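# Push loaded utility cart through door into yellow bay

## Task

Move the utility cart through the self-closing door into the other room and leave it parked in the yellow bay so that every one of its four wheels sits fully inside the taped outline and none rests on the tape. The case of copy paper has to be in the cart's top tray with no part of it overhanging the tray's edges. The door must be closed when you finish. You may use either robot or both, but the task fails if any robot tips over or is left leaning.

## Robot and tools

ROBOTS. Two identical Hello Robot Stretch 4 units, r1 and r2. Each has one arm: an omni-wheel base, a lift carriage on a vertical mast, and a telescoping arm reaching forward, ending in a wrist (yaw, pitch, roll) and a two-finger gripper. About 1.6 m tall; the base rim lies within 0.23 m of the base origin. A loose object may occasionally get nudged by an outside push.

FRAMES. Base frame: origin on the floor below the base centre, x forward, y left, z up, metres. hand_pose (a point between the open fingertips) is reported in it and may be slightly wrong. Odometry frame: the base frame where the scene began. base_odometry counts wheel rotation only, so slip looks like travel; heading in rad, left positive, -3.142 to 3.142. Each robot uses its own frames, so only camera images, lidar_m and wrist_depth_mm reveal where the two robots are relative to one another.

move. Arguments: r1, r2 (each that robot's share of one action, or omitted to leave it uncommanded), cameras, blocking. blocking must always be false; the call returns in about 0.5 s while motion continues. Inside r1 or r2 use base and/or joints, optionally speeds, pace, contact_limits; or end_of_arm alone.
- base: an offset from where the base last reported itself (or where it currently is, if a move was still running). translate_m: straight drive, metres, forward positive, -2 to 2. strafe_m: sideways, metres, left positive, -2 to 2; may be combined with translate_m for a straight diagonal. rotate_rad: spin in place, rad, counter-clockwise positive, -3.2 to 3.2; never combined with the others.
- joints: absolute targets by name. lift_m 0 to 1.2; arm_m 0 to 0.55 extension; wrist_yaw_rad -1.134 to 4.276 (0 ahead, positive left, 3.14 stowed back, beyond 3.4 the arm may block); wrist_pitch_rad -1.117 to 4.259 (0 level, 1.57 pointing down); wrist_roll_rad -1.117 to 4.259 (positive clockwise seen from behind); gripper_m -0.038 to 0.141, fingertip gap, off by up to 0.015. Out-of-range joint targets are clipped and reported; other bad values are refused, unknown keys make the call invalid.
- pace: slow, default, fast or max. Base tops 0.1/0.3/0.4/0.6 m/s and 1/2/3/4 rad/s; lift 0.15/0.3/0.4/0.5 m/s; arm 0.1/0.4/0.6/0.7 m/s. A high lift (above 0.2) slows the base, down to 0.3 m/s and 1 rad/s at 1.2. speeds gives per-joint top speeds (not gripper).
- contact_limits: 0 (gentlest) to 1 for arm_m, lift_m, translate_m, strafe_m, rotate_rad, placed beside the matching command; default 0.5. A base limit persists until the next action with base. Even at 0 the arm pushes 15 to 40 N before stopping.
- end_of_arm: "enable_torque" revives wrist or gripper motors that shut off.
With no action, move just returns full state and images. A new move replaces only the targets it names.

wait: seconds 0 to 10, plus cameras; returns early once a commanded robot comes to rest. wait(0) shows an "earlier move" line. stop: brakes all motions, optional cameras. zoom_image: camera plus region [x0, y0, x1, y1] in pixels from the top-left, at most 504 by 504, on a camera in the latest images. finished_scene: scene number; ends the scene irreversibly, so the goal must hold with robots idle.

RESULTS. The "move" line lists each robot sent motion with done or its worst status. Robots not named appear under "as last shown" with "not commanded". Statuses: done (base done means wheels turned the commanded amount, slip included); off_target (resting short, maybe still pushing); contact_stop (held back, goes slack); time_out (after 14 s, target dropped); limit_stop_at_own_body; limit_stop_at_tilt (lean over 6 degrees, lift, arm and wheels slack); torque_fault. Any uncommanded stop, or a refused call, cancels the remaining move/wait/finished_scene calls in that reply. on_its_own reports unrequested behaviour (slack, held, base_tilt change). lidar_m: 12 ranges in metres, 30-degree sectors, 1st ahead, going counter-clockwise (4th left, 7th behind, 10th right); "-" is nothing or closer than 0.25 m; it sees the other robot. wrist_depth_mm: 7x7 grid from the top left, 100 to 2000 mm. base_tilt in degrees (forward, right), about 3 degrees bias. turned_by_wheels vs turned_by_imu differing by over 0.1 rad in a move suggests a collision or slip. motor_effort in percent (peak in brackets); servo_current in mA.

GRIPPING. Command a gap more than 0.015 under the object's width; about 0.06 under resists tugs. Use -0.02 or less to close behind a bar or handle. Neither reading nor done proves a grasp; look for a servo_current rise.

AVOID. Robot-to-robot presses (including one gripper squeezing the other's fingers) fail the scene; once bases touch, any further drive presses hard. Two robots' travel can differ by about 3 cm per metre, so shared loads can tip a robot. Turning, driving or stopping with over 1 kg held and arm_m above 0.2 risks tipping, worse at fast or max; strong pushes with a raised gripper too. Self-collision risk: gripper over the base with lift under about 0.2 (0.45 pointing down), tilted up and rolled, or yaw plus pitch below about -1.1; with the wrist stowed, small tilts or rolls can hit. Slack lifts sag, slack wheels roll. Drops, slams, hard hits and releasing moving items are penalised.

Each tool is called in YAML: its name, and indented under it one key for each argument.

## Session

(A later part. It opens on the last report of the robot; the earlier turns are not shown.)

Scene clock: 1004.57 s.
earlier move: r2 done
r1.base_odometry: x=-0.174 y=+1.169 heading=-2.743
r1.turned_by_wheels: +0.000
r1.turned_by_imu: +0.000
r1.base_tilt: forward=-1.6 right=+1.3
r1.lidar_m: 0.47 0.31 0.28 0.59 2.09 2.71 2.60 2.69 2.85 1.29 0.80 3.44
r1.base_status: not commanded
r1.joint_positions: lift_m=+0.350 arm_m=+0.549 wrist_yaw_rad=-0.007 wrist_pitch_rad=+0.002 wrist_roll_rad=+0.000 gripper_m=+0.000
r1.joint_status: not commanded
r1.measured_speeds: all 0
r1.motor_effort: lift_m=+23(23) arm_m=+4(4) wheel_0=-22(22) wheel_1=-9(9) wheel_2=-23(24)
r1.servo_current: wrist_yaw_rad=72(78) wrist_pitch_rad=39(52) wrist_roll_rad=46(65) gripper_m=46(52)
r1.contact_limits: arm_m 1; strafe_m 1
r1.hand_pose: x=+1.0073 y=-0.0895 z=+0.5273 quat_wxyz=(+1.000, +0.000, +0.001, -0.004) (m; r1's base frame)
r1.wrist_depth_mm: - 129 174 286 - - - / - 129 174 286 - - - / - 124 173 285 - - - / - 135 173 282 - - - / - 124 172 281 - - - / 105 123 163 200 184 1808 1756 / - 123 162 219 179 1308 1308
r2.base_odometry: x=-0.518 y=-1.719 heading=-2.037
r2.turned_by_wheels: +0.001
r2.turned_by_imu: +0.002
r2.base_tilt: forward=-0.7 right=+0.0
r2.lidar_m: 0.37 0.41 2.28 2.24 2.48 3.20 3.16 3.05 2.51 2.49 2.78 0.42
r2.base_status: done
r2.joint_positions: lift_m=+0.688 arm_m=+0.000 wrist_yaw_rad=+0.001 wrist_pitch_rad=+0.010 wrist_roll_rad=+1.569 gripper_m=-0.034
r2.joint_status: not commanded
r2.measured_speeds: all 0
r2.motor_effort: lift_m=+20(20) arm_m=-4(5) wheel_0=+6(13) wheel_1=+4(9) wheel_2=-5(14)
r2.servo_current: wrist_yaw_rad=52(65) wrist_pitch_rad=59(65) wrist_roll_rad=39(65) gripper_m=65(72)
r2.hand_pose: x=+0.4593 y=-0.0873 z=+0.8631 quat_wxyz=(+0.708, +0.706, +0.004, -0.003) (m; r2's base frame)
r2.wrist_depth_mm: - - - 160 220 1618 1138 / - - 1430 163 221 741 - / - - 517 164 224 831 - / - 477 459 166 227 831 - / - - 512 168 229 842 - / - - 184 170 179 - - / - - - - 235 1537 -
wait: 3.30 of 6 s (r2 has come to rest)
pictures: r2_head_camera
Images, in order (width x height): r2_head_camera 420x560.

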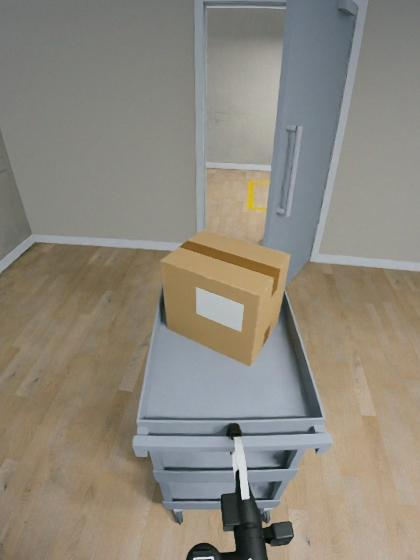

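move:
  blocking: false
  r2: {"base":{"translate_m":0.35,"strafe_m":0.01},"pace":"slow"}
  cameras: []

wait:
  seconds: 8
  cameras: ["r2_head_camera"]

Scene clock: 1011.67 s.
move: r2 moving
r1: as last shown
r1.lidar_m: 0.47 0.31 0.27 0.59 2.11 2.68 2.60 2.66 2.85 1.29 0.81 2.04
r1.motor_effort: lift_m=+23(23) arm_m=+4(4) wheel_0=-21(22) wheel_1=-9(9) wheel_2=-23(24)
r1.servo_current: wrist_yaw_rad=65(65) wrist_pitch_rad=46(46) wrist_roll_rad=52(59) gripper_m=39(46)
r1.contact_limits: arm_m 1; strafe_m 1
r1.wrist_depth_mm: - 129 174 286 - - - / - 130 173 283 - - - / - 124 174 283 - - - / - 135 173 281 - - - / - 123 172 282 - - - / 105 123 163 200 183 1808 1808 / - 122 161 220 181 1308 1308
r2.base_odometry: x=-0.524 y=-1.730 heading=-2.037
r2.turned_by_wheels: +0.000
r2.turned_by_imu: +0.001
r2.base_tilt: forward=-0.6 right=+0.1
r2.lidar_m: 0.38 0.40 2.27 2.26 2.49 3.21 3.17 3.08 2.53 2.49 2.79 0.42
r2.base_status: translate_m moving; strafe_m moving
r2.joint_positions: lift_m=+0.688 arm_m=+0.000 wrist_yaw_rad=+0.001 wrist_pitch_rad=+0.010 wrist_roll_rad=+1.569 gripper_m=-0.034
r2.joint_status: not commanded
r2.measured_speeds: translate_m=+0.048 strafe_m=+0.002 rotate_rad=+0.000 lift_m=+0.000 arm_m=+0.000 wrist_yaw_rad=+0.000 wrist_pitch_rad=+0.000 wrist_roll_rad=+0.000
r2.motor_effort: lift_m=+20(20) arm_m=-4(4) wheel_0=+4(13) wheel_1=+7(8) wheel_2=-10(11)
r2.servo_current: wrist_yaw_rad=46(52) wrist_pitch_rad=65(65) wrist_roll_rad=39(52) gripper_m=59(65)
r2.hand_pose: x=+0.4593 y=-0.0873 z=+0.8631 quat_wxyz=(+0.708, +0.706, +0.004, -0.003) (m; r2's base frame)
r2.wrist_depth_mm: - - - 161 220 1618 1138 / - - 621 163 222 741 - / - - 517 165 225 820 - / - 473 459 166 226 831 - / - - 512 168 229 831 - / - - 184 169 178 - - / - - - - 234 1537 -
pictures: none
No camera images: "cameras" was empty.

Scene clock: 1015.93 s.
earlier move: r2 done
r1.base_odometry: x=-0.174 y=+1.169 heading=-2.743
r1.turned_by_wheels: +0.000
r1.turned_by_imu: +0.000
r1.base_tilt: forward=-1.6 right=+1.3
r1.lidar_m: 0.48 0.32 0.28 0.60 2.10 2.71 2.62 2.66 2.81 1.30 0.82 1.67
r1.base_status: not commanded
r1.joint_positions: lift_m=+0.350 arm_m=+0.549 wrist_yaw_rad=-0.007 wrist_pitch_rad=+0.002 wrist_roll_rad=+0.000 gripper_m=+0.000
r1.joint_status: not commanded
r1.measured_speeds: all 0
r1.motor_effort: lift_m=+23(23) arm_m=+4(4) wheel_0=-22(22) wheel_1=-9(9) wheel_2=-23(24)
r1.servo_current: wrist_yaw_rad=72(72) wrist_pitch_rad=39(52) wrist_roll_rad=39(72) gripper_m=39(46)
r1.contact_limits: arm_m 1; strafe_m 1
r1.hand_pose: x=+1.0073 y=-0.0895 z=+0.5273 quat_wxyz=(+1.000, +0.000, +0.001, -0.004) (m; r1's base frame)
r1.wrist_depth_mm: - 129 174 285 931 - - / - 129 173 285 - - - / - 124 173 285 - - - / - 135 173 281 - - - / - 124 172 281 - - - / 105 123 163 199 182 - 1756 / - 122 161 220 143 - 1281
r2.base_odometry: x=-0.667 y=-2.036 heading=-2.037
r2.turned_by_wheels: +0.000
r2.turned_by_imu: +0.002
r2.base_tilt: forward=-0.7 right=+0.0
r2.lidar_m: 0.38 0.41 2.19 2.17 2.44 3.55 3.51 3.14 2.59 2.55 2.84 0.44
r2.base_status: done
r2.joint_positions: lift_m=+0.688 arm_m=+0.000 wrist_yaw_rad=+0.001 wrist_pitch_rad=+0.010 wrist_roll_rad=+1.569 gripper_m=-0.034
r2.joint_status: not commanded
r2.measured_speeds: all 0
r2.motor_effort: lift_m=+20(20) arm_m=-4(4) wheel_0=+7(14) wheel_1=+4(8) wheel_2=-5(11)
r2.servo_current: wrist_yaw_rad=39(65) wrist_pitch_rad=59(65) wrist_roll_rad=46(59) gripper_m=65(72)
r2.hand_pose: x=+0.4593 y=-0.0873 z=+0.8631 quat_wxyz=(+0.708, +0.706, +0.004, -0.003) (m; r2's base frame)
r2.wrist_depth_mm: - - - 175 236 1430 1182 / - - - 174 236 1808 - / - - 615 173 235 809 - / - - 462 232 233 842 - / - - 488 171 233 831 - / - - 184 170 178 - - / - - 591 - - - -
wait: 4.27 of 8 s (r2 has come to rest)
pictures: r2_head_camera
Images, in order (width x height): r2_head_camera 420x560.

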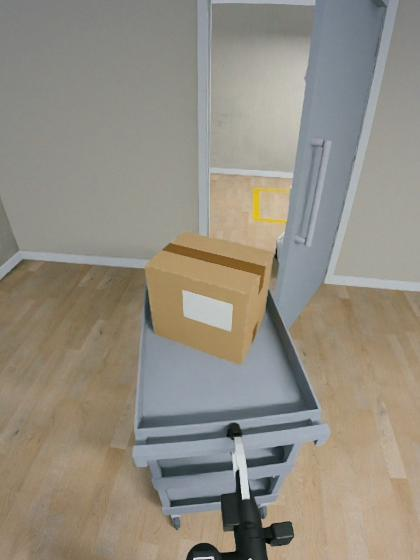

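move:
  blocking: false
  r2: {"base":{"translate_m":0.03,"strafe_m":0.12},"pace":"slow"}
  cameras: []

wait:
  seconds: 4
  cameras: ["r2_head_camera"]

Scene clock: 1024.93 s.
move: r2 moving
r1: as last shown
r1.lidar_m: 0.49 0.30 0.26 0.56 2.10 2.72 2.61 2.64 2.86 1.29 0.80 1.66
r1.motor_effort: lift_m=+23(23) arm_m=+4(4) wheel_0=-21(22) wheel_1=-9(9) wheel_2=-23(24)
r1.servo_current: wrist_yaw_rad=65(65) wrist_pitch_rad=39(46) wrist_roll_rad=52(59) gripper_m=39(46)
r1.contact_limits: arm_m 1; strafe_m 1
r1.wrist_depth_mm: - 129 174 285 931 - - / - 129 174 286 - - - / - 124 174 283 - - - / - 135 173 281 - - - / - 124 173 281 - - - / 105 123 163 200 181 - 1756 / - 122 161 220 144 - 1255
r2.base_odometry: x=-0.657 y=-2.044 heading=-2.038
r2.turned_by_wheels: -0.001
r2.turned_by_imu: -0.001
r2.base_tilt: forward=-0.7 right=+0.1
r2.lidar_m: 0.36 0.39 2.17 2.18 2.43 3.54 3.54 3.14 2.60 2.56 2.79 0.42
r2.base_status: translate_m moving; strafe_m moving
r2.joint_positions: lift_m=+0.688 arm_m=+0.000 wrist_yaw_rad=-0.001 wrist_pitch_rad=+0.010 wrist_roll_rad=+1.569 gripper_m=-0.034
r2.joint_status: not commanded
r2.measured_speeds: translate_m=+0.012 strafe_m=+0.049 rotate_rad=-0.003 lift_m=+0.000 arm_m=+0.000 wrist_yaw_rad=-0.019 wrist_pitch_rad=+0.000 wrist_roll_rad=+0.000
r2.motor_effort: lift_m=+20(20) arm_m=-3(4) wheel_0=-4(9) wheel_1=+7(9) wheel_2=-9(9)
r2.servo_current: wrist_yaw_rad=46(52) wrist_pitch_rad=59(65) wrist_roll_rad=33(59) gripper_m=65(72)
r2.hand_pose: x=+0.4592 y=-0.0876 z=+0.8631 quat_wxyz=(+0.708, +0.706, +0.003, -0.004) (m; r2's base frame)
r2.wrist_depth_mm: - - - 177 240 1464 1138 / - - - 176 237 - 521 / - - 634 174 235 809 - / - - 466 232 233 842 - / - - 492 171 231 820 - / - - 184 170 178 - - / - - 580 - - - -
pictures: none
No camera images: "cameras" was empty.

Scene clock: 1026.90 s.
earlier move: r2 done
r1.base_odometry: x=-0.174 y=+1.169 heading=-2.743
r1.turned_by_wheels: +0.000
r1.turned_by_imu: +0.000
r1.base_tilt: forward=-1.6 right=+1.3
r1.lidar_m: 0.49 0.30 0.28 0.57 2.10 2.69 2.61 2.68 2.84 1.31 0.81 1.64
r1.base_status: not commanded
r1.joint_positions: lift_m=+0.350 arm_m=+0.549 wrist_yaw_rad=-0.007 wrist_pitch_rad=+0.002 wrist_roll_rad=+0.000 gripper_m=+0.000
r1.joint_status: not commanded
r1.measured_speeds: all 0
r1.motor_effort: lift_m=+23(23) arm_m=+4(4) wheel_0=-22(22) wheel_1=-9(9) wheel_2=-23(24)
r1.servo_current: wrist_yaw_rad=52(72) wrist_pitch_rad=39(52) wrist_roll_rad=46(65) gripper_m=46(46)
r1.contact_limits: arm_m 1; strafe_m 1
r1.hand_pose: x=+1.0073 y=-0.0895 z=+0.5273 quat_wxyz=(+1.000, +0.000, +0.001, -0.004) (m; r1's base frame)
r1.wrist_depth_mm: - 129 173 286 931 904 - / - 129 173 286 - - - / - 124 173 285 - - - / - 135 173 281 - - - / - 124 172 281 - - - / 105 123 163 200 180 - 1756 / - 122 161 219 143 - 1229
r2.base_odometry: x=-0.573 y=-2.116 heading=-2.038
r2.turned_by_wheels: +0.000
r2.turned_by_imu: +0.000
r2.base_tilt: forward=-0.7 right=+0.1
r2.lidar_m: 0.40 0.43 2.09 2.06 2.30 3.52 3.50 3.29 2.71 2.66 2.82 0.42
r2.base_status: done
r2.joint_positions: lift_m=+0.688 arm_m=+0.000 wrist_yaw_rad=-0.003 wrist_pitch_rad=+0.010 wrist_roll_rad=+1.569 gripper_m=-0.034
r2.joint_status: not commanded
r2.measured_speeds: all 0
r2.motor_effort: lift_m=+20(20) arm_m=-4(4) wheel_0=-6(13) wheel_1=+3(9) wheel_2=-6(11)
r2.servo_current: wrist_yaw_rad=46(65) wrist_pitch_rad=59(65) wrist_roll_rad=46(59) gripper_m=65(72)
r2.hand_pose: x=+0.4590 y=-0.0882 z=+0.8631 quat_wxyz=(+0.708, +0.706, +0.003, -0.005) (m; r2's base frame)
r2.wrist_depth_mm: - - - 156 214 - 1138 / - - - 159 218 768 - / - - 480 161 221 820 - / - 492 469 165 224 831 - / - - 525 168 229 - - / - - 185 169 178 - - / - - - - - 1576 -
wait: 1.97 of 4 s (r2 has come to rest)
pictures: r2_head_camera
Images, in order (width x height): r2_head_camera 420x560.

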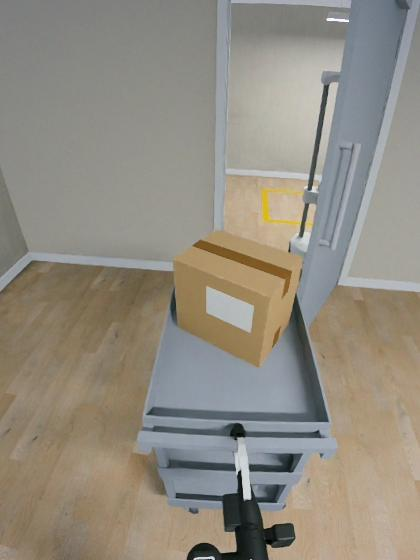

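move:
  blocking: false
  r2: {"base":{"translate_m":0.066,"strafe_m":0.09},"pace":"slow"}
  cameras: []

wait:
  seconds: 3
  cameras: []

move:
  blocking: false
  r2: {"base":{"translate_m":0.296,"strafe_m":-0.05},"pace":"slow"}
  cameras: []

wait:
  seconds: 6
  cameras: ["r2_head_camera"]

Scene clock: 1054.13 s.
move: r2 moving
r1: as last shown
r1.lidar_m: 0.49 0.32 0.26 0.55 2.07 2.72 2.58 2.65 2.86 1.32 0.81 1.62
r1.motor_effort: lift_m=+23(23) arm_m=+4(4) wheel_0=-21(22) wheel_1=-9(9) wheel_2=-24(24)
r1.servo_current: wrist_yaw_rad=65(72) wrist_pitch_rad=39(46) wrist_roll_rad=39(65) gripper_m=39(46)
r1.contact_limits: arm_m 1; strafe_m 1
r1.wrist_depth_mm: - 129 174 287 931 878 - / - 130 174 286 - - - / - 124 173 285 - - - / - 135 173 282 798 - - / - 124 172 282 - - - / 105 123 163 200 180 - 1708 / - 122 161 219 143 - 1182
r2.base_odometry: x=-0.567 y=-2.128 heading=-2.038
r2.turned_by_wheels: -0.001
r2.turned_by_imu: +0.000
r2.base_tilt: forward=-0.7 right=+0.0
r2.lidar_m: 0.40 0.43 2.07 2.04 2.28 3.53 3.55 3.31 2.71 2.66 2.80 0.39
r2.base_status: translate_m moving; strafe_m moving
r2.joint_positions: lift_m=+0.688 arm_m=+0.000 wrist_yaw_rad=-0.003 wrist_pitch_rad=+0.010 wrist_roll_rad=+1.569 gripper_m=-0.034
r2.joint_status: not commanded
r2.measured_speeds: translate_m=+0.029 strafe_m=+0.040 rotate_rad=-0.001 lift_m=+0.000 arm_m=+0.000 wrist_yaw_rad=+0.000 wrist_pitch_rad=+0.000 wrist_roll_rad=+0.000
r2.motor_effort: lift_m=+20(20) arm_m=-4(4) wheel_0=-3(8) wheel_1=+7(9) wheel_2=-10(12)
r2.servo_current: wrist_yaw_rad=46(52) wrist_pitch_rad=59(59) wrist_roll_rad=52(59) gripper_m=65(72)
r2.hand_pose: x=+0.4590 y=-0.0882 z=+0.8631 quat_wxyz=(+0.708, +0.706, +0.003, -0.005) (m; r2's base frame)
r2.wrist_depth_mm: - - - 154 212 - 1138 / - - - 158 216 788 - / - 530 469 160 220 809 - / - 492 469 163 225 831 - / - - 530 167 229 - - / - - 185 169 178 - - / - - - - - 1576 -
pictures: none
No camera images: "cameras" was empty.

Scene clock: 1056.03 s.
earlier move: r2 done
r1.base_odometry: x=-0.174 y=+1.169 heading=-2.743
r1.turned_by_wheels: +0.000
r1.turned_by_imu: +0.000
r1.base_tilt: forward=-1.6 right=+1.3
r1.lidar_m: 0.46 0.32 0.26 0.58 2.09 2.66 2.60 2.64 2.84 1.29 0.79 1.58
r1.base_status: not commanded
r1.joint_positions: lift_m=+0.350 arm_m=+0.549 wrist_yaw_rad=-0.007 wrist_pitch_rad=+0.002 wrist_roll_rad=+0.000 gripper_m=+0.000
r1.joint_status: not commanded
r1.measured_speeds: all 0
r1.motor_effort: lift_m=+23(23) arm_m=+4(4) wheel_0=-22(22) wheel_1=-9(9) wheel_2=-23(24)
r1.servo_current: wrist_yaw_rad=46(72) wrist_pitch_rad=46(52) wrist_roll_rad=39(72) gripper_m=39(52)
r1.contact_limits: arm_m 1; strafe_m 1
r1.hand_pose: x=+1.0073 y=-0.0895 z=+0.5273 quat_wxyz=(+1.000, +0.000, +0.001, -0.004) (m; r1's base frame)
r1.wrist_depth_mm: - 129 174 285 946 866 - / - 129 174 285 - - - / - 124 174 283 - - - / - 135 173 283 788 - - / - 124 172 281 - - - / 105 123 163 200 181 - 1708 / - 122 162 220 164 - -
r2.base_odometry: x=-0.523 y=-2.216 heading=-2.038
r2.turned_by_wheels: +0.000
r2.turned_by_imu: +0.000
r2.base_tilt: forward=-0.7 right=+0.0
r2.lidar_m: 0.41 0.47 1.97 1.96 2.21 3.45 3.60 3.40 2.81 2.79 2.73 0.41
r2.base_status: done
r2.joint_positions: lift_m=+0.688 arm_m=+0.000 wrist_yaw_rad=-0.003 wrist_pitch_rad=+0.010 wrist_roll_rad=+1.569 gripper_m=-0.034
r2.joint_status: not commanded
r2.measured_speeds: all 0
r2.motor_effort: lift_m=+20(20) arm_m=-4(4) wheel_0=-4(8) wheel_1=+5(10) wheel_2=-8(12)
r2.servo_current: wrist_yaw_rad=59(65) wrist_pitch_rad=59(65) wrist_roll_rad=46(59) gripper_m=65(72)
r2.hand_pose: x=+0.4590 y=-0.0882 z=+0.8631 quat_wxyz=(+0.708, +0.706, +0.003, -0.005) (m; r2's base frame)
r2.wrist_depth_mm: - - - 141 196 - - / - - 508 146 204 - - / - 445 439 150 211 - - / - 1983 496 156 219 820 - / - - 580 164 226 - - / - - 185 169 178 564 - / - - - - - 1576 477
wait: 1.90 of 3 s (r2 has come to rest)
pictures: none
No camera images: "cameras" was empty.

Scene clock: 1056.53 s.
move: r2 moving
r1: as last shown
r1.lidar_m: 0.49 0.28 0.27 0.57 2.10 2.70 2.60 2.65 2.86 1.29 0.81 1.59
r1.motor_effort: lift_m=+23(23) arm_m=+4(4) wheel_0=-21(22) wheel_1=-9(9) wheel_2=-23(23)
r1.servo_current: wrist_yaw_rad=78(78) wrist_pitch_rad=46(46) wrist_roll_rad=52(59) gripper_m=39(46)
r1.contact_limits: arm_m 1; strafe_m 1
r1.wrist_depth_mm: - 129 173 285 917 854 - / - 129 173 285 - - - / - 124 173 283 - - - / - 135 173 281 - - - / - 124 173 282 778 - - / 105 123 163 200 183 - 1756 / - 122 162 220 154 - -
r2.base_odometry: x=-0.530 y=-2.226 heading=-2.038
r2.turned_by_wheels: +0.000
r2.turned_by_imu: +0.000
r2.base_tilt: forward=-0.7 right=+0.1
r2.lidar_m: 0.42 0.47 1.98 1.95 2.17 3.48 3.60 3.41 2.80 2.78 2.73 0.40
r2.base_status: translate_m moving; strafe_m moving
r2.joint_positions: lift_m=+0.688 arm_m=+0.000 wrist_yaw_rad=-0.003 wrist_pitch_rad=+0.010 wrist_roll_rad=+1.569 gripper_m=-0.034
r2.joint_status: not commanded
r2.measured_speeds: translate_m=+0.048 strafe_m=-0.008 rotate_rad=-0.003 lift_m=+0.000 arm_m=+0.000 wrist_yaw_rad=+0.000 wrist_pitch_rad=+0.000 wrist_roll_rad=+0.000
r2.motor_effort: lift_m=+20(20) arm_m=-4(4) wheel_0=+8(9) wheel_1=+6(8) wheel_2=-11(13)
r2.servo_current: wrist_yaw_rad=46(59) wrist_pitch_rad=59(65) wrist_roll_rad=39(46) gripper_m=72(72)
r2.hand_pose: x=+0.4590 y=-0.0882 z=+0.8631 quat_wxyz=(+0.708, +0.706, +0.003, -0.005) (m; r2's base frame)
r2.wrist_depth_mm: - - - 140 195 - - / 1921 - 508 145 202 - - / - 449 439 149 210 - - / - 521 488 156 218 820 - / - - 580 163 225 - - / - - 185 168 179 564 - / - - - - - 1576 477
pictures: none
No camera images: "cameras" was empty.

Scene clock: 1060.30 s.
earlier move: r2 done
r1.base_odometry: x=-0.174 y=+1.169 heading=-2.743
r1.turned_by_wheels: +0.000
r1.turned_by_imu: +0.000
r1.base_tilt: forward=-1.6 right=+1.3
r1.lidar_m: 0.50 0.31 0.25 0.59 2.12 2.69 2.61 2.67 2.84 1.30 0.80 1.28
r1.base_status: not commanded
r1.joint_positions: lift_m=+0.350 arm_m=+0.549 wrist_yaw_rad=-0.007 wrist_pitch_rad=+0.002 wrist_roll_rad=+0.000 gripper_m=+0.000
r1.joint_status: not commanded
r1.measured_speeds: all 0
r1.motor_effort: lift_m=+23(23) arm_m=+4(4) wheel_0=-21(22) wheel_1=-9(9) wheel_2=-23(24)
r1.servo_current: wrist_yaw_rad=52(85) wrist_pitch_rad=39(59) wrist_roll_rad=52(65) gripper_m=52(52)
r1.contact_limits: arm_m 1; strafe_m 1
r1.hand_pose: x=+1.0073 y=-0.0895 z=+0.5273 quat_wxyz=(+1.000, +0.000, +0.001, -0.004) (m; r1's base frame)
r1.wrist_depth_mm: - 129 174 286 - 615 477 / - 129 173 285 - 647 - / - 124 174 283 - - - / - 135 173 281 - - 492 / - 124 173 282 1661 - - / 105 123 163 199 183 - 1464 / - 122 161 220 143 - -
r2.base_odometry: x=-0.700 y=-2.457 heading=-2.037
r2.turned_by_wheels: +0.000
r2.turned_by_imu: +0.002
r2.base_tilt: forward=-0.7 right=+0.1
r2.lidar_m: 0.38 0.40 1.98 1.96 2.20 3.46 3.90 3.39 2.80 2.79 2.38 0.42
r2.base_status: done
r2.joint_positions: lift_m=+0.688 arm_m=+0.000 wrist_yaw_rad=+0.001 wrist_pitch_rad=+0.010 wrist_roll_rad=+1.569 gripper_m=-0.034
r2.joint_status: not commanded
r2.measured_speeds: all 0
r2.motor_effort: lift_m=+20(20) arm_m=-3(4) wheel_0=+6(15) wheel_1=+6(8) wheel_2=-4(13)
r2.servo_current: wrist_yaw_rad=39(59) wrist_pitch_rad=52(65) wrist_roll_rad=52(59) gripper_m=65(72)
r2.hand_pose: x=+0.4594 y=-0.0872 z=+0.8631 quat_wxyz=(+0.708, +0.706, +0.004, -0.003) (m; r2's base frame)
r2.wrist_depth_mm: - - - 158 216 1618 1138 / 1708 - - 160 220 809 - / - - 496 163 224 831 - / - 459 462 165 226 831 - / - 517 521 168 229 842 - / - - 185 170 178 - - / - - - - 235 1464 -
wait: 3.77 of 6 s (r2 has come to rest)
pictures: r2_head_camera
Images, in order (width x height): r2_head_camera 420x560.

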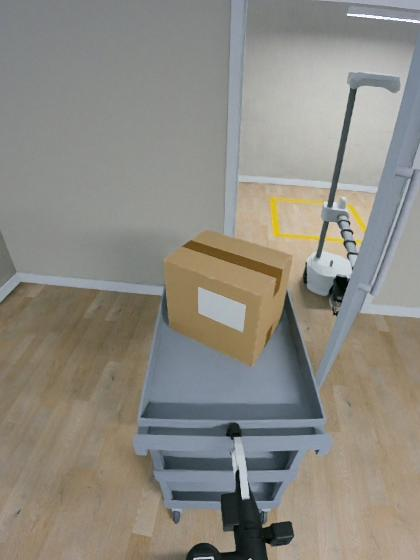

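move:
  blocking: false
  r2: {"base":{"translate_m":-0.62,"strafe_m":-0.27},"pace":"slow"}
  cameras: []

wait:
  seconds: 10
  cameras: ["r2_head_camera"]

Scene clock: 1093.70 s.
move: r2 moving
r1: as last shown
r1.lidar_m: 0.49 0.30 0.27 0.61 2.10 2.69 2.61 2.67 2.85 1.29 0.82 1.32
r1.motor_effort: lift_m=+23(23) arm_m=+4(4) wheel_0=-22(22) wheel_1=-9(9) wheel_2=-23(24)
r1.servo_current: wrist_yaw_rad=46(72) wrist_pitch_rad=39(52) wrist_roll_rad=39(65) gripper_m=46(46)
r1.contact_limits: arm_m 1; strafe_m 1
r1.wrist_depth_mm: - 129 174 286 - 609 492 / - 130 174 285 - 654 640 / - 124 173 285 - - - / - 135 173 283 - - 492 / - 123 172 281 - - - / 105 123 162 200 185 - 1576 / - 122 161 219 143 - -
r2.base_odometry: x=-0.700 y=-2.444 heading=-2.037
r2.turned_by_wheels: +0.000
r2.turned_by_imu: +0.001
r2.base_tilt: forward=-0.6 right=+0.1
r2.lidar_m: 0.38 0.44 1.97 1.94 2.20 3.47 3.88 3.41 2.78 2.77 2.40 0.43
r2.base_status: translate_m moving; strafe_m moving
r2.joint_positions: lift_m=+0.688 arm_m=+0.000 wrist_yaw_rad=+0.002 wrist_pitch_rad=+0.010 wrist_roll_rad=+1.569 gripper_m=-0.034
r2.joint_status: not commanded
r2.measured_speeds: translate_m=-0.048 strafe_m=-0.021 rotate_rad=+0.003 lift_m=+0.000 arm_m=+0.000 wrist_yaw_rad=+0.000 wrist_pitch_rad=+0.000 wrist_roll_rad=+0.000
r2.motor_effort: lift_m=+20(20) arm_m=-3(4) wheel_0=-3(7) wheel_1=-8(9) wheel_2=+11(14)
r2.servo_current: wrist_yaw_rad=39(52) wrist_pitch_rad=52(59) wrist_roll_rad=52(59) gripper_m=65(65)
r2.hand_pose: x=+0.4595 y=-0.0867 z=+0.8631 quat_wxyz=(+0.708, +0.706, +0.004, -0.003) (m; r2's base frame)
r2.wrist_depth_mm: - - - 159 217 1576 1160 / - - - 161 220 809 - / 1661 - 500 163 223 831 - / - 462 462 166 227 831 - / - 517 521 168 229 842 - / - - 185 170 179 - - / - - - - 236 1464 -
pictures: none
No camera images: "cameras" was empty.

Scene clock: 1101.17 s.
earlier move: r2 done
r1.base_odometry: x=-0.174 y=+1.169 heading=-2.743
r1.turned_by_wheels: +0.000
r1.turned_by_imu: +0.000
r1.base_tilt: forward=-1.6 right=+1.3
r1.lidar_m: 0.48 0.31 0.27 0.58 2.09 2.73 2.61 2.65 2.86 1.28 0.81 1.98
r1.base_status: not commanded
r1.joint_positions: lift_m=+0.350 arm_m=+0.549 wrist_yaw_rad=-0.007 wrist_pitch_rad=+0.002 wrist_roll_rad=+0.000 gripper_m=+0.000
r1.joint_status: not commanded
r1.measured_speeds: all 0
r1.motor_effort: lift_m=+23(23) arm_m=+4(4) wheel_0=-22(22) wheel_1=-9(9) wheel_2=-23(24)
r1.servo_current: wrist_yaw_rad=59(78) wrist_pitch_rad=46(52) wrist_roll_rad=65(72) gripper_m=39(52)
r1.contact_limits: arm_m 1; strafe_m 1
r1.hand_pose: x=+1.0073 y=-0.0895 z=+0.5273 quat_wxyz=(+1.000, +0.000, +0.001, -0.004) (m; r1's base frame)
r1.wrist_depth_mm: - 129 174 286 - - - / - 130 173 285 1138 - - / - 124 173 283 - - - / - 135 173 282 - - - / - 124 173 281 - - - / 105 123 163 200 183 1808 1808 / - 122 161 220 178 1281 1255
r2.base_odometry: x=-0.663 y=-1.782 heading=-2.038
r2.turned_by_wheels: -0.001
r2.turned_by_imu: -0.001
r2.base_tilt: forward=-0.6 right=+0.1
r2.lidar_m: 0.37 0.36 2.33 2.33 2.56 3.33 3.29 2.94 2.43 2.42 2.71 0.44
r2.base_status: done
r2.joint_positions: lift_m=+0.688 arm_m=+0.000 wrist_yaw_rad=+0.001 wrist_pitch_rad=+0.010 wrist_roll_rad=+1.569 gripper_m=-0.034
r2.joint_status: not commanded
r2.measured_speeds: all 0
r2.motor_effort: lift_m=+20(20) arm_m=-4(4) wheel_0=-6(12) wheel_1=-6(10) wheel_2=+5(14)
r2.servo_current: wrist_yaw_rad=33(65) wrist_pitch_rad=59(65) wrist_roll_rad=33(59) gripper_m=59(72)
r2.hand_pose: x=+0.4594 y=-0.0870 z=+0.8631 quat_wxyz=(+0.708, +0.706, +0.004, -0.003) (m; r2's base frame)
r2.wrist_depth_mm: - - - 200 265 294 293 / - - - 192 256 1576 1138 / - - - 186 248 750 - / - - 559 180 241 842 - / - 473 469 177 236 831 - / - - 185 169 178 - - / - - 525 - 223 - -
wait: 7.47 of 10 s (r2 has come to rest)
pictures: r2_head_camera
Images, in order (width x height): r2_head_camera 420x560.

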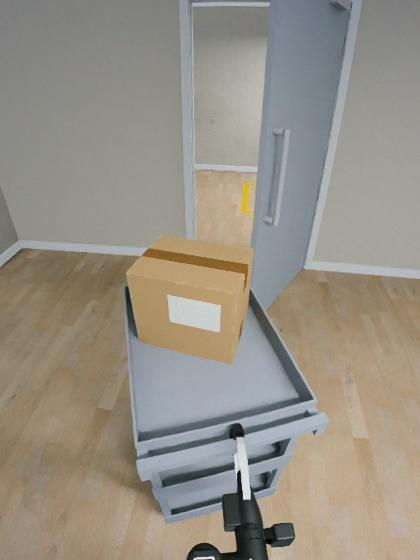

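move:
  blocking: false
  r2: {"base":{"translate_m":-0.01,"strafe_m":0.265},"pace":"slow"}
  cameras: []

wait:
  seconds: 5
  cameras: ["r2_head_camera"]

Scene clock: 1112.37 s.
move: r2 moving
r1: as last shown
r1.base_tilt: forward=-1.5 right=+1.3
r1.lidar_m: 0.48 0.31 0.26 0.58 2.11 2.71 2.60 2.66 2.86 1.30 0.81 1.95
r1.servo_current: wrist_yaw_rad=59(65) wrist_pitch_rad=46(46) wrist_roll_rad=39(59) gripper_m=39(46)
r1.contact_limits: arm_m 1; strafe_m 1
r1.wrist_depth_mm: - 129 174 287 - - - / - 129 174 286 1138 - - / - 124 173 283 - - - / - 135 172 283 - - - / - 123 172 279 - - - / 105 123 163 200 182 1808 1756 / - 122 161 219 178 1336 1281
r2.base_odometry: x=-0.650 y=-1.788 heading=-2.038
r2.turned_by_wheels: +0.000
r2.turned_by_imu: +0.000
r2.base_tilt: forward=-0.7 right=+0.0
r2.lidar_m: 0.37 0.35 2.32 2.32 2.56 3.33 3.31 2.95 2.43 2.42 2.72 0.45
r2.base_status: translate_m moving; strafe_m moving
r2.joint_positions: lift_m=+0.688 arm_m=+0.000 wrist_yaw_rad=-0.002 wrist_pitch_rad=+0.010 wrist_roll_rad=+1.569 gripper_m=-0.034
r2.joint_status: not commanded
r2.measured_speeds: translate_m=-0.002 strafe_m=+0.055 rotate_rad=-0.003 lift_m=+0.000 arm_m=+0.000 wrist_yaw_rad=-0.004 wrist_pitch_rad=+0.000 wrist_roll_rad=+0.000
r2.motor_effort: lift_m=+20(20) arm_m=-3(4) wheel_0=-13(13) wheel_1=+7(9) wheel_2=+4(7)
r2.servo_current: wrist_yaw_rad=39(52) wrist_pitch_rad=59(59) wrist_roll_rad=39(59) gripper_m=65(72)
r2.hand_pose: x=+0.4591 y=-0.0881 z=+0.8631 quat_wxyz=(+0.708, +0.706, +0.003, -0.004) (m; r2's base frame)
r2.wrist_depth_mm: - - - 198 266 296 296 / - - - 191 255 1576 1160 / - - - 185 249 750 - / - - 549 180 241 809 - / - 473 466 176 236 820 - / - - 184 170 179 - - / - - 530 - 222 - -
pictures: none
No camera images: "cameras" was empty.

Scene clock: 1115.70 s.
earlier move: r2 done
r1.base_odometry: x=-0.174 y=+1.169 heading=-2.743
r1.turned_by_wheels: +0.000
r1.turned_by_imu: +0.000
r1.base_tilt: forward=-1.6 right=+1.3
r1.lidar_m: 0.49 0.31 0.27 0.60 2.09 2.69 2.61 2.65 2.85 1.30 0.80 1.92
r1.base_status: not commanded
r1.joint_positions: lift_m=+0.350 arm_m=+0.549 wrist_yaw_rad=-0.007 wrist_pitch_rad=+0.002 wrist_roll_rad=+0.000 gripper_m=+0.000
r1.joint_status: not commanded
r1.measured_speeds: all 0
r1.motor_effort: lift_m=+23(23) arm_m=+4(4) wheel_0=-22(22) wheel_1=-9(9) wheel_2=-23(24)
r1.servo_current: wrist_yaw_rad=65(78) wrist_pitch_rad=46(52) wrist_roll_rad=46(72) gripper_m=46(52)
r1.contact_limits: arm_m 1; strafe_m 1
r1.hand_pose: x=+1.0073 y=-0.0895 z=+0.5273 quat_wxyz=(+1.000, +0.000, +0.001, -0.004) (m; r1's base frame)
r1.wrist_depth_mm: - 129 174 286 - - - / - 129 174 285 1138 - - / - 124 174 282 - - - / - 135 173 282 - - - / - 124 173 281 - - - / 105 123 163 199 182 1756 1708 / - 122 162 220 178 1281 1255
r2.base_odometry: x=-0.422 y=-1.893 heading=-2.038
r2.turned_by_wheels: +0.000
r2.turned_by_imu: +0.001
r2.base_tilt: forward=-0.7 right=+0.1
r2.lidar_m: 0.40 0.45 2.08 2.08 2.27 3.27 3.26 3.28 2.69 2.65 2.96 0.39
r2.base_status: done
r2.joint_positions: lift_m=+0.688 arm_m=+0.000 wrist_yaw_rad=-0.003 wrist_pitch_rad=+0.010 wrist_roll_rad=+1.569 gripper_m=-0.034
r2.joint_status: not commanded
r2.measured_speeds: all 0
r2.motor_effort: lift_m=+20(20) arm_m=-4(4) wheel_0=-5(14) wheel_1=+4(9) wheel_2=+5(7)
r2.servo_current: wrist_yaw_rad=52(59) wrist_pitch_rad=59(72) wrist_roll_rad=52(59) gripper_m=59(72)
r2.hand_pose: x=+0.4590 y=-0.0883 z=+0.8631 quat_wxyz=(+0.708, +0.706, +0.003, -0.005) (m; r2's base frame)
r2.wrist_depth_mm: - - - 143 199 1430 - / - - 521 147 205 - - / - 445 442 151 211 - - / - - 488 158 220 831 - / - - 569 164 227 - - / - - 185 169 179 - - / - - - - - 1576 484
wait: 3.33 of 5 s (r2 has come to rest)
pictures: r2_head_camera
Images, in order (width x height): r2_head_camera 420x560.

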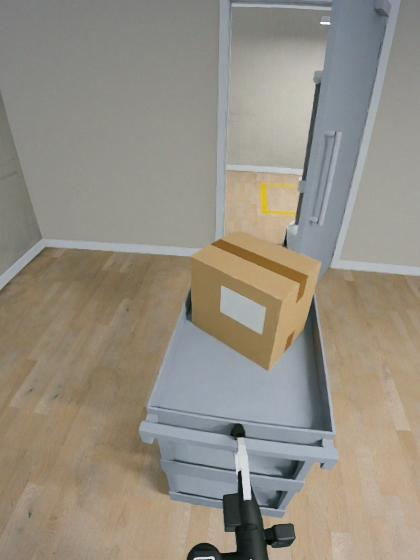

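move:
  blocking: false
  r2: {"base":{"translate_m":0.296,"strafe_m":-0.04},"pace":"slow"}
  cameras: []

wait:
  seconds: 6
  cameras: ["r2_head_camera"]

Scene clock: 1124.93 s.
move: r2 moving
r1: as last shown
r1.lidar_m: 0.47 0.32 0.26 0.59 2.10 2.68 2.60 2.66 2.85 1.32 0.81 1.92
r1.motor_effort: lift_m=+23(23) arm_m=+4(4) wheel_0=-21(22) wheel_1=-9(9) wheel_2=-23(24)
r1.servo_current: wrist_yaw_rad=59(72) wrist_pitch_rad=46(52) wrist_roll_rad=59(59) gripper_m=39(46)
r1.contact_limits: arm_m 1; strafe_m 1
r1.wrist_depth_mm: - 129 174 286 - - - / - 129 174 285 1160 - - / - 124 173 282 - - - / - 135 173 282 - - - / - 123 173 281 - - - / 105 123 163 200 181 1808 1756 / - 123 161 220 178 1308 1281
r2.base_odometry: x=-0.428 y=-1.903 heading=-2.037
r2.turned_by_wheels: +0.000
r2.turned_by_imu: +0.001
r2.base_tilt: forward=-0.7 right=+0.1
r2.lidar_m: 0.42 0.47 2.08 2.07 2.26 3.30 3.26 3.29 2.66 2.67 2.97 0.40
r2.base_status: translate_m moving; strafe_m moving
r2.joint_positions: lift_m=+0.688 arm_m=+0.000 wrist_yaw_rad=-0.003 wrist_pitch_rad=+0.010 wrist_roll_rad=+1.569 gripper_m=-0.034
r2.joint_status: not commanded
r2.measured_speeds: translate_m=+0.049 strafe_m=-0.007 rotate_rad=+0.001 lift_m=+0.000 arm_m=+0.000 wrist_yaw_rad=+0.000 wrist_pitch_rad=+0.000 wrist_roll_rad=+0.000
r2.motor_effort: lift_m=+20(20) arm_m=-3(4) wheel_0=+8(10) wheel_1=+7(8) wheel_2=-12(13)
r2.servo_current: wrist_yaw_rad=39(65) wrist_pitch_rad=59(65) wrist_roll_rad=46(52) gripper_m=59(72)
r2.hand_pose: x=+0.4590 y=-0.0883 z=+0.8631 quat_wxyz=(+0.708, +0.706, +0.003, -0.005) (m; r2's base frame)
r2.wrist_depth_mm: - - - 141 198 741 - / - 569 517 146 204 - - / - 445 436 150 211 - - / - - 488 156 218 831 - / - - 574 164 226 - - / - - 185 169 179 - - / - - - - - 1537 484
pictures: none
No camera images: "cameras" was empty.

Scene clock: 1128.70 s.
earlier move: r2 done
r1.base_odometry: x=-0.174 y=+1.169 heading=-2.743
r1.turned_by_wheels: +0.000
r1.turned_by_imu: +0.000
r1.base_tilt: forward=-1.6 right=+1.3
r1.lidar_m: 0.50 0.33 0.27 0.60 2.09 2.69 2.59 2.67 2.85 1.29 0.78 1.59
r1.base_status: not commanded
r1.joint_positions: lift_m=+0.350 arm_m=+0.549 wrist_yaw_rad=-0.007 wrist_pitch_rad=+0.002 wrist_roll_rad=+0.000 gripper_m=+0.000
r1.joint_status: not commanded
r1.measured_speeds: all 0
r1.motor_effort: lift_m=+23(23) arm_m=+4(4) wheel_0=-21(22) wheel_1=-9(9) wheel_2=-23(24)
r1.servo_current: wrist_yaw_rad=59(78) wrist_pitch_rad=39(52) wrist_roll_rad=46(72) gripper_m=46(46)
r1.contact_limits: arm_m 1; strafe_m 1
r1.hand_pose: x=+1.0073 y=-0.0895 z=+0.5273 quat_wxyz=(+1.000, +0.000, +0.001, -0.004) (m; r1's base frame)
r1.wrist_depth_mm: - 129 174 287 854 - - / - 129 174 286 - - - / - 124 173 282 - - - / - 135 173 283 - - - / - 124 173 279 - - - / 105 123 163 199 181 - 1756 / - 122 162 219 143 - 1281
r2.base_odometry: x=-0.590 y=-2.139 heading=-2.037
r2.turned_by_wheels: +0.000
r2.turned_by_imu: +0.001
r2.base_tilt: forward=-0.7 right=+0.0
r2.lidar_m: 0.42 0.48 2.08 2.07 2.29 3.60 3.55 3.29 2.69 2.65 2.78 0.38
r2.base_status: done
r2.joint_positions: lift_m=+0.688 arm_m=+0.000 wrist_yaw_rad=-0.001 wrist_pitch_rad=+0.010 wrist_roll_rad=+1.569 gripper_m=-0.034
r2.joint_status: not commanded
r2.measured_speeds: all 0
r2.motor_effort: lift_m=+20(20) arm_m=-4(4) wheel_0=+5(12) wheel_1=+5(8) wheel_2=-6(13)
r2.servo_current: wrist_yaw_rad=52(65) wrist_pitch_rad=59(65) wrist_roll_rad=46(59) gripper_m=59(72)
r2.hand_pose: x=+0.4592 y=-0.0876 z=+0.8631 quat_wxyz=(+0.708, +0.706, +0.003, -0.004) (m; r2's base frame)
r2.wrist_depth_mm: - 549 544 - 183 - - / - 469 455 133 193 - - / - 445 433 141 204 - - / - - 517 148 215 - - / - - 627 158 223 - - / - - 184 167 178 1537 521 / - - - - - 1537 459
wait: 3.77 of 6 s (r2 has come to rest)
pictures: r2_head_camera
Images, in order (width x height): r2_head_camera 420x560.

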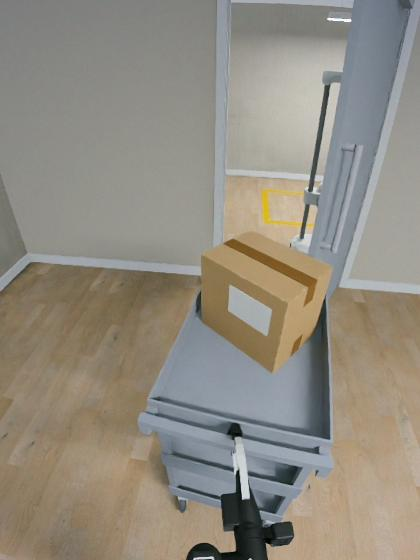

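move:
  blocking: false
  r2: {"base":{"translate_m":0.04,"strafe_m":-0.075},"pace":"slow"}
  cameras: []

wait:
  seconds: 3
  cameras: []

move:
  blocking: false
  r2: {"base":{"translate_m":0.2,"strafe_m":-0.034},"pace":"slow"}
  cameras: []

wait:
  seconds: 4
  cameras: ["r2_head_camera"]

Scene clock: 1165.87 s.
move: r2 moving
r1: as last shown
r1.lidar_m: 0.49 0.30 0.28 0.61 2.09 2.67 2.60 2.67 2.85 1.30 0.78 1.60
r1.motor_effort: lift_m=+23(23) arm_m=+4(4) wheel_0=-21(22) wheel_1=-9(9) wheel_2=-23(23)
r1.servo_current: wrist_yaw_rad=52(65) wrist_pitch_rad=46(46) wrist_roll_rad=59(59) gripper_m=46(46)
r1.contact_limits: arm_m 1; strafe_m 1
r1.wrist_depth_mm: - 129 173 286 866 - - / - 129 173 286 - - - / - 124 173 283 - - - / - 135 173 282 - - - / - 123 173 282 - - - / 105 123 163 200 181 - 1808 / - 122 161 220 164 - 1281
r2.base_odometry: x=-0.603 y=-2.139 heading=-2.037
r2.turned_by_wheels: +0.000
r2.turned_by_imu: +0.000
r2.base_tilt: forward=-0.7 right=+0.1
r2.lidar_m: 0.43 0.50 2.09 2.07 2.30 3.59 3.55 3.25 2.70 2.66 2.77 0.39
r2.base_status: translate_m moving; strafe_m moving
r2.joint_positions: lift_m=+0.688 arm_m=+0.000 wrist_yaw_rad=+0.001 wrist_pitch_rad=+0.010 wrist_roll_rad=+1.569 gripper_m=-0.034
r2.joint_status: not commanded
r2.measured_speeds: translate_m=+0.023 strafe_m=-0.044 rotate_rad=-0.003 lift_m=+0.000 arm_m=+0.000 wrist_yaw_rad=+0.000 wrist_pitch_rad=+0.000 wrist_roll_rad=+0.000
r2.motor_effort: lift_m=+20(20) arm_m=-3(4) wheel_0=+10(14) wheel_1=-4(5) wheel_2=-6(10)
r2.servo_current: wrist_yaw_rad=46(65) wrist_pitch_rad=59(65) wrist_roll_rad=39(52) gripper_m=65(65)
r2.hand_pose: x=+0.4594 y=-0.0872 z=+0.8631 quat_wxyz=(+0.708, +0.706, +0.004, -0.003) (m; r2's base frame)
r2.wrist_depth_mm: - 559 549 - 183 - - / - 469 452 133 192 - - / - 442 436 141 204 - - / - - 512 148 214 - - / - - 627 158 223 - - / - - 184 167 179 1464 521 / - - - - - 1576 459
pictures: none
No camera images: "cameras" was empty.

Scene clock: 1167.50 s.
earlier move: r2 done
r1.base_odometry: x=-0.174 y=+1.169 heading=-2.743
r1.turned_by_wheels: +0.000
r1.turned_by_imu: +0.000
r1.base_tilt: forward=-1.6 right=+1.3
r1.lidar_m: 0.48 0.30 0.25 0.59 2.10 2.68 2.60 2.66 2.85 1.31 0.82 1.57
r1.base_status: not commanded
r1.joint_positions: lift_m=+0.350 arm_m=+0.549 wrist_yaw_rad=-0.007 wrist_pitch_rad=+0.002 wrist_roll_rad=+0.000 gripper_m=+0.000
r1.joint_status: not commanded
r1.measured_speeds: all 0
r1.motor_effort: lift_m=+23(23) arm_m=+4(4) wheel_0=-21(22) wheel_1=-9(9) wheel_2=-24(24)
r1.servo_current: wrist_yaw_rad=52(78) wrist_pitch_rad=39(46) wrist_roll_rad=52(59) gripper_m=46(46)
r1.contact_limits: arm_m 1; strafe_m 1
r1.hand_pose: x=+1.0073 y=-0.0895 z=+0.5273 quat_wxyz=(+1.000, +0.000, +0.001, -0.004) (m; r1's base frame)
r1.wrist_depth_mm: - 129 174 287 798 - - / - 129 173 285 - - - / - 124 174 282 - - - / - 135 173 281 - - - / - 124 173 282 - - - / 105 123 163 200 182 - 1756 / - 122 161 219 154 - 1281
r2.base_odometry: x=-0.675 y=-2.141 heading=-2.038
r2.turned_by_wheels: +0.000
r2.turned_by_imu: +0.000
r2.base_tilt: forward=-0.6 right=+0.0
r2.lidar_m: 0.40 0.45 2.15 2.13 2.36 3.65 3.60 3.21 2.62 2.62 2.71 0.41
r2.base_status: done
r2.joint_positions: lift_m=+0.688 arm_m=+0.000 wrist_yaw_rad=+0.002 wrist_pitch_rad=+0.010 wrist_roll_rad=+1.569 gripper_m=-0.034
r2.joint_status: not commanded
r2.measured_speeds: all 0
r2.motor_effort: lift_m=+20(20) arm_m=-4(4) wheel_0=+7(14) wheel_1=-5(7) wheel_2=-5(10)
r2.servo_current: wrist_yaw_rad=33(65) wrist_pitch_rad=59(65) wrist_roll_rad=39(59) gripper_m=72(72)
r2.hand_pose: x=+0.4594 y=-0.0870 z=+0.8631 quat_wxyz=(+0.708, +0.706, +0.004, -0.003) (m; r2's base frame)
r2.wrist_depth_mm: - - - 139 195 - - / - 564 508 145 202 - - / - 449 436 150 210 - - / - 521 488 156 218 809 - / - - 585 164 226 - - / - - 184 169 178 - - / - - - - - 1576 484
wait: 1.63 of 3 s (r2 has come to rest)
pictures: none
No camera images: "cameras" was empty.

Scene clock: 1168.00 s.
move: r2 moving
r1: as last shown
r1.lidar_m: 0.49 0.29 0.27 0.58 2.10 2.68 2.61 2.66 2.83 1.29 0.82 1.55
r1.motor_effort: lift_m=+23(23) arm_m=+4(4) wheel_0=-22(22) wheel_1=-9(9) wheel_2=-23(23)
r1.servo_current: wrist_yaw_rad=46(72) wrist_pitch_rad=39(46) wrist_roll_rad=46(59) gripper_m=46(46)
r1.contact_limits: arm_m 1; strafe_m 1
r1.wrist_depth_mm: - 129 173 286 820 - - / - 129 173 283 - - - / - 124 174 282 - - - / - 135 173 281 - - - / - 124 173 281 - - - / 105 123 163 200 183 - 1756 / - 122 161 220 154 - 1281
r2.base_odometry: x=-0.683 y=-2.151 heading=-2.038
r2.turned_by_wheels: +0.000
r2.turned_by_imu: +0.000
r2.base_tilt: forward=-0.7 right=+0.1
r2.lidar_m: 0.40 0.46 2.11 2.13 2.37 3.63 3.62 3.20 2.65 2.62 2.72 0.41
r2.base_status: translate_m moving; strafe_m moving
r2.joint_positions: lift_m=+0.688 arm_m=+0.000 wrist_yaw_rad=+0.001 wrist_pitch_rad=+0.010 wrist_roll_rad=+1.569 gripper_m=-0.034
r2.joint_status: not commanded
r2.measured_speeds: translate_m=+0.048 strafe_m=-0.009 rotate_rad=-0.003 lift_m=+0.000 arm_m=+0.000 wrist_yaw_rad=-0.009 wrist_pitch_rad=+0.000 wrist_roll_rad=+0.000
r2.motor_effort: lift_m=+20(20) arm_m=-3(4) wheel_0=+3(11) wheel_1=+6(7) wheel_2=-13(13)
r2.servo_current: wrist_yaw_rad=46(65) wrist_pitch_rad=59(65) wrist_roll_rad=39(52) gripper_m=65(65)
r2.hand_pose: x=+0.4594 y=-0.0871 z=+0.8631 quat_wxyz=(+0.708, +0.706, +0.004, -0.003) (m; r2's base frame)
r2.wrist_depth_mm: - - 991 142 198 - - / - - 530 147 205 - - / - 449 445 151 212 - - / - 496 480 157 219 820 - / - - 569 164 227 - - / - - 185 169 178 - - / - - - - 243 1537 492
pictures: none
No camera images: "cameras" was empty.

Scene clock: 1170.80 s.
earlier move: r2 done
r1.base_odometry: x=-0.174 y=+1.169 heading=-2.743
r1.turned_by_wheels: +0.000
r1.turned_by_imu: +0.000
r1.base_tilt: forward=-1.6 right=+1.3
r1.lidar_m: 0.48 0.29 0.27 0.59 2.11 2.66 2.60 2.66 2.85 1.28 0.81 1.33
r1.base_status: not commanded
r1.joint_positions: lift_m=+0.350 arm_m=+0.549 wrist_yaw_rad=-0.007 wrist_pitch_rad=+0.002 wrist_roll_rad=+0.000 gripper_m=+0.000
r1.joint_status: not commanded
r1.measured_speeds: all 0
r1.motor_effort: lift_m=+23(23) arm_m=+4(4) wheel_0=-21(22) wheel_1=-9(9) wheel_2=-23(24)
r1.servo_current: wrist_yaw_rad=72(72) wrist_pitch_rad=46(52) wrist_roll_rad=52(72) gripper_m=46(52)
r1.contact_limits: arm_m 1; strafe_m 1
r1.hand_pose: x=+1.0073 y=-0.0895 z=+0.5273 quat_wxyz=(+1.000, +0.000, +0.001, -0.004) (m; r1's base frame)
r1.wrist_depth_mm: - 129 173 287 525 544 544 / - 129 173 286 597 647 - / - 124 173 282 - - - / - 135 173 281 - - - / - 123 172 281 - - - / 105 123 163 199 183 1708 1808 / - 122 161 219 143 - 1308
r2.base_odometry: x=-0.795 y=-2.304 heading=-2.038
r2.turned_by_wheels: +0.000
r2.turned_by_imu: +0.000
r2.base_tilt: forward=-0.7 right=+0.1
r2.lidar_m: 0.40 0.47 2.13 2.11 2.38 3.79 3.82 3.22 2.64 2.62 2.43 0.39
r2.base_status: done
r2.joint_positions: lift_m=+0.688 arm_m=+0.000 wrist_yaw_rad=-0.001 wrist_pitch_rad=+0.010 wrist_roll_rad=+1.569 gripper_m=-0.034
r2.joint_status: not commanded
r2.measured_speeds: all 0
r2.motor_effort: lift_m=+20(20) arm_m=-4(4) wheel_0=+3(11) wheel_1=+4(8) wheel_2=-7(15)
r2.servo_current: wrist_yaw_rad=52(65) wrist_pitch_rad=59(65) wrist_roll_rad=59(59) gripper_m=65(72)
r2.hand_pose: x=+0.4592 y=-0.0879 z=+0.8631 quat_wxyz=(+0.708, +0.706, +0.003, -0.004) (m; r2's base frame)
r2.wrist_depth_mm: - 809 831 138 195 - - / 1756 549 504 143 202 - - / - 449 439 149 209 - - / 1808 504 492 156 219 820 - / - - 585 163 227 - - / - - 180 169 179 564 - / - - - - - 1576 477
wait: 2.80 of 4 s (r2 has come to rest)
pictures: r2_head_camera
Images, in order (width x height): r2_head_camera 420x560.

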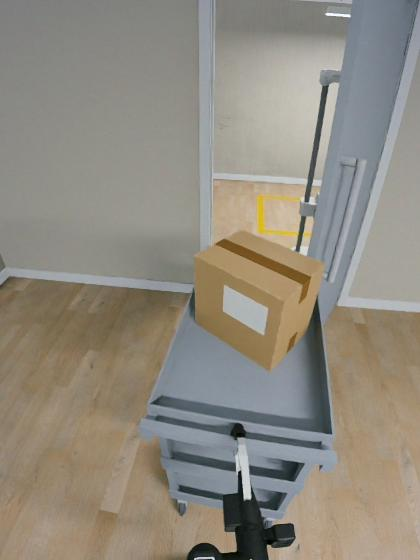

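move:
  blocking: false
  r2: {"base":{"translate_m":0.25,"strafe_m":-0.04},"pace":"slow"}
  cameras: []

wait:
  seconds: 5
  cameras: ["r2_head_camera","r1_head_camera"]

Scene clock: 1179.60 s.
move: r2 moving
r1: as last shown
r1.lidar_m: 0.46 0.31 0.27 0.58 2.09 2.67 2.61 2.64 2.87 1.28 0.80 1.33
r1.servo_current: wrist_yaw_rad=59(78) wrist_pitch_rad=33(46) wrist_roll_rad=46(65) gripper_m=46(46)
r1.contact_limits: arm_m 1; strafe_m 1
r1.wrist_depth_mm: - 129 173 287 525 525 539 / - 129 173 285 591 647 - / - 124 173 283 - - - / - 135 173 281 - - - / - 124 172 281 - - - / 105 123 163 199 186 1808 1756 / - 122 161 220 143 - 1281
r2.base_odometry: x=-0.803 y=-2.314 heading=-2.038
r2.turned_by_wheels: +0.000
r2.turned_by_imu: +0.000
r2.base_tilt: forward=-0.7 right=+0.1
r2.lidar_m: 0.39 0.47 2.14 2.12 2.36 3.78 3.83 3.23 2.61 2.63 2.45 0.40
r2.base_status: translate_m moving; strafe_m moving
r2.joint_positions: lift_m=+0.688 arm_m=+0.000 wrist_yaw_rad=-0.002 wrist_pitch_rad=+0.010 wrist_roll_rad=+1.569 gripper_m=-0.034
r2.joint_status: not commanded
r2.measured_speeds: translate_m=+0.049 strafe_m=-0.008 rotate_rad=+0.001 lift_m=+0.000 arm_m=+0.000 wrist_yaw_rad=+0.000 wrist_pitch_rad=+0.000 wrist_roll_rad=+0.000
r2.motor_effort: lift_m=+20(20) arm_m=-4(4) wheel_0=+5(9) wheel_1=+4(6) wheel_2=-13(13)
r2.servo_current: wrist_yaw_rad=52(59) wrist_pitch_rad=59(59) wrist_roll_rad=46(52) gripper_m=65(72)
r2.hand_pose: x=+0.4591 y=-0.0879 z=+0.8631 quat_wxyz=(+0.708, +0.706, +0.003, -0.004) (m; r2's base frame)
r2.wrist_depth_mm: - 809 809 137 194 - - / 1661 - 500 142 201 - - / 1756 449 442 148 209 - - / 1708 508 496 155 217 809 - / - - 580 163 226 - - / - - 180 168 179 564 - / - - - - - 1537 477
pictures: none
No camera images: "cameras" was empty.

Scene clock: 1181.90 s.
earlier move: r2 contact_stop
r1.base_odometry: x=-0.174 y=+1.169 heading=-2.743
r1.turned_by_wheels: +0.000
r1.turned_by_imu: +0.000
r1.base_tilt: forward=-1.6 right=+1.3
r1.lidar_m: 0.49 0.31 0.26 0.59 2.08 2.71 2.60 2.68 2.84 1.30 0.81 1.23
r1.base_status: not commanded
r1.joint_positions: lift_m=+0.350 arm_m=+0.549 wrist_yaw_rad=-0.007 wrist_pitch_rad=+0.002 wrist_roll_rad=+0.000 gripper_m=+0.000
r1.joint_status: not commanded
r1.measured_speeds: all 0
r1.motor_effort: lift_m=+23(23) arm_m=+4(4) wheel_0=-22(23) wheel_1=-9(9) wheel_2=-23(25)
r1.servo_current: wrist_yaw_rad=59(78) wrist_pitch_rad=39(52) wrist_roll_rad=46(65) gripper_m=39(52)
r1.contact_limits: arm_m 1; strafe_m 1
r1.hand_pose: x=+1.0073 y=-0.0895 z=+0.5273 quat_wxyz=(+1.000, +0.000, +0.001, -0.004) (m; r1's base frame)
r1.wrist_depth_mm: - 129 173 286 466 459 492 / - 129 173 286 585 647 - / - 124 173 283 - - - / - 135 172 281 - - - / - 123 173 281 - - - / 105 123 163 200 182 1808 1618 / - 122 161 220 143 - 1281
r2.base_odometry: x=-0.894 y=-2.456 heading=-1.975
r2.turned_by_wheels: +0.063
r2.turned_by_imu: +0.176
r2.base_tilt: forward=-0.7 right=+0.1
r2.lidar_m: 0.45 2.29 2.08 2.11 2.58 3.96 4.00 2.95 2.68 2.69 2.03 0.33
r2.base_status: translate_m contact_stop (by the wheels' count: +0.181 of +0.250); strafe_m contact_stop (by the wheels' count: -0.020 of -0.040)
r2.joint_positions: lift_m=+0.688 arm_m=+0.000 wrist_yaw_rad=+0.004 wrist_pitch_rad=+0.010 wrist_roll_rad=+1.569 gripper_m=-0.034
r2.joint_status: not commanded
r2.measured_speeds: all 0
r2.on_its_own: the wheels are slack since a contact_stop
r2.motor_effort: lift_m=+20(20) arm_m=+5(5) wheel_0=+0(29) wheel_1=+0(15) wheel_2=+0(15)
r2.servo_current: wrist_yaw_rad=52(143) wrist_pitch_rad=65(65) wrist_roll_rad=39(65) gripper_m=59(72)
r2.hand_pose: x=+0.4595 y=-0.0863 z=+0.8631 quat_wxyz=(+0.708, +0.706, +0.005, -0.002) (m; r2's base frame)
r2.wrist_depth_mm: - 349 357 - 132 - - / - 410 415 - 150 - - / - 517 549 - 165 - - / - - - 105 188 - - / - - - 122 217 1576 521 / - - 181 145 178 1618 473 / - - - - 389 382 394
wait: 2.30 of 5 s (r2 has come to rest)
pictures: r1_head_camera, r2_head_camera
Images, in order (width x height): r1_head_camera 420x560, r2_head_camera 420x560.

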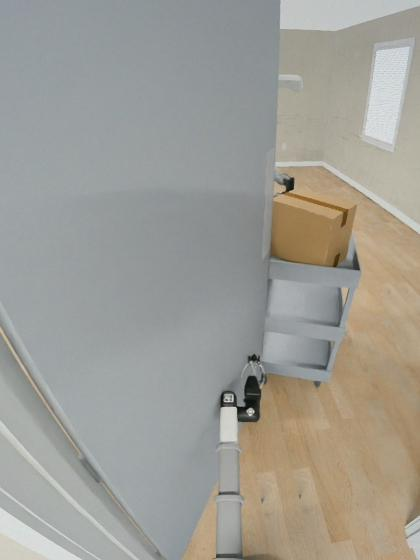

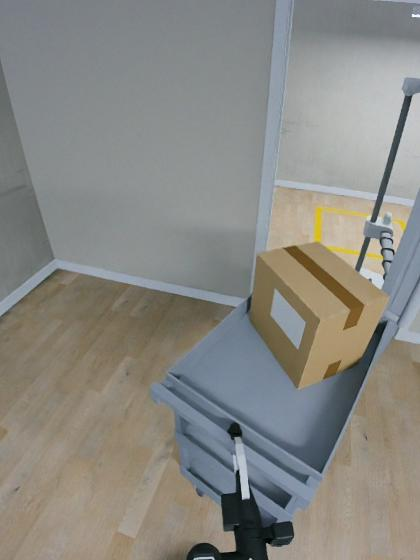

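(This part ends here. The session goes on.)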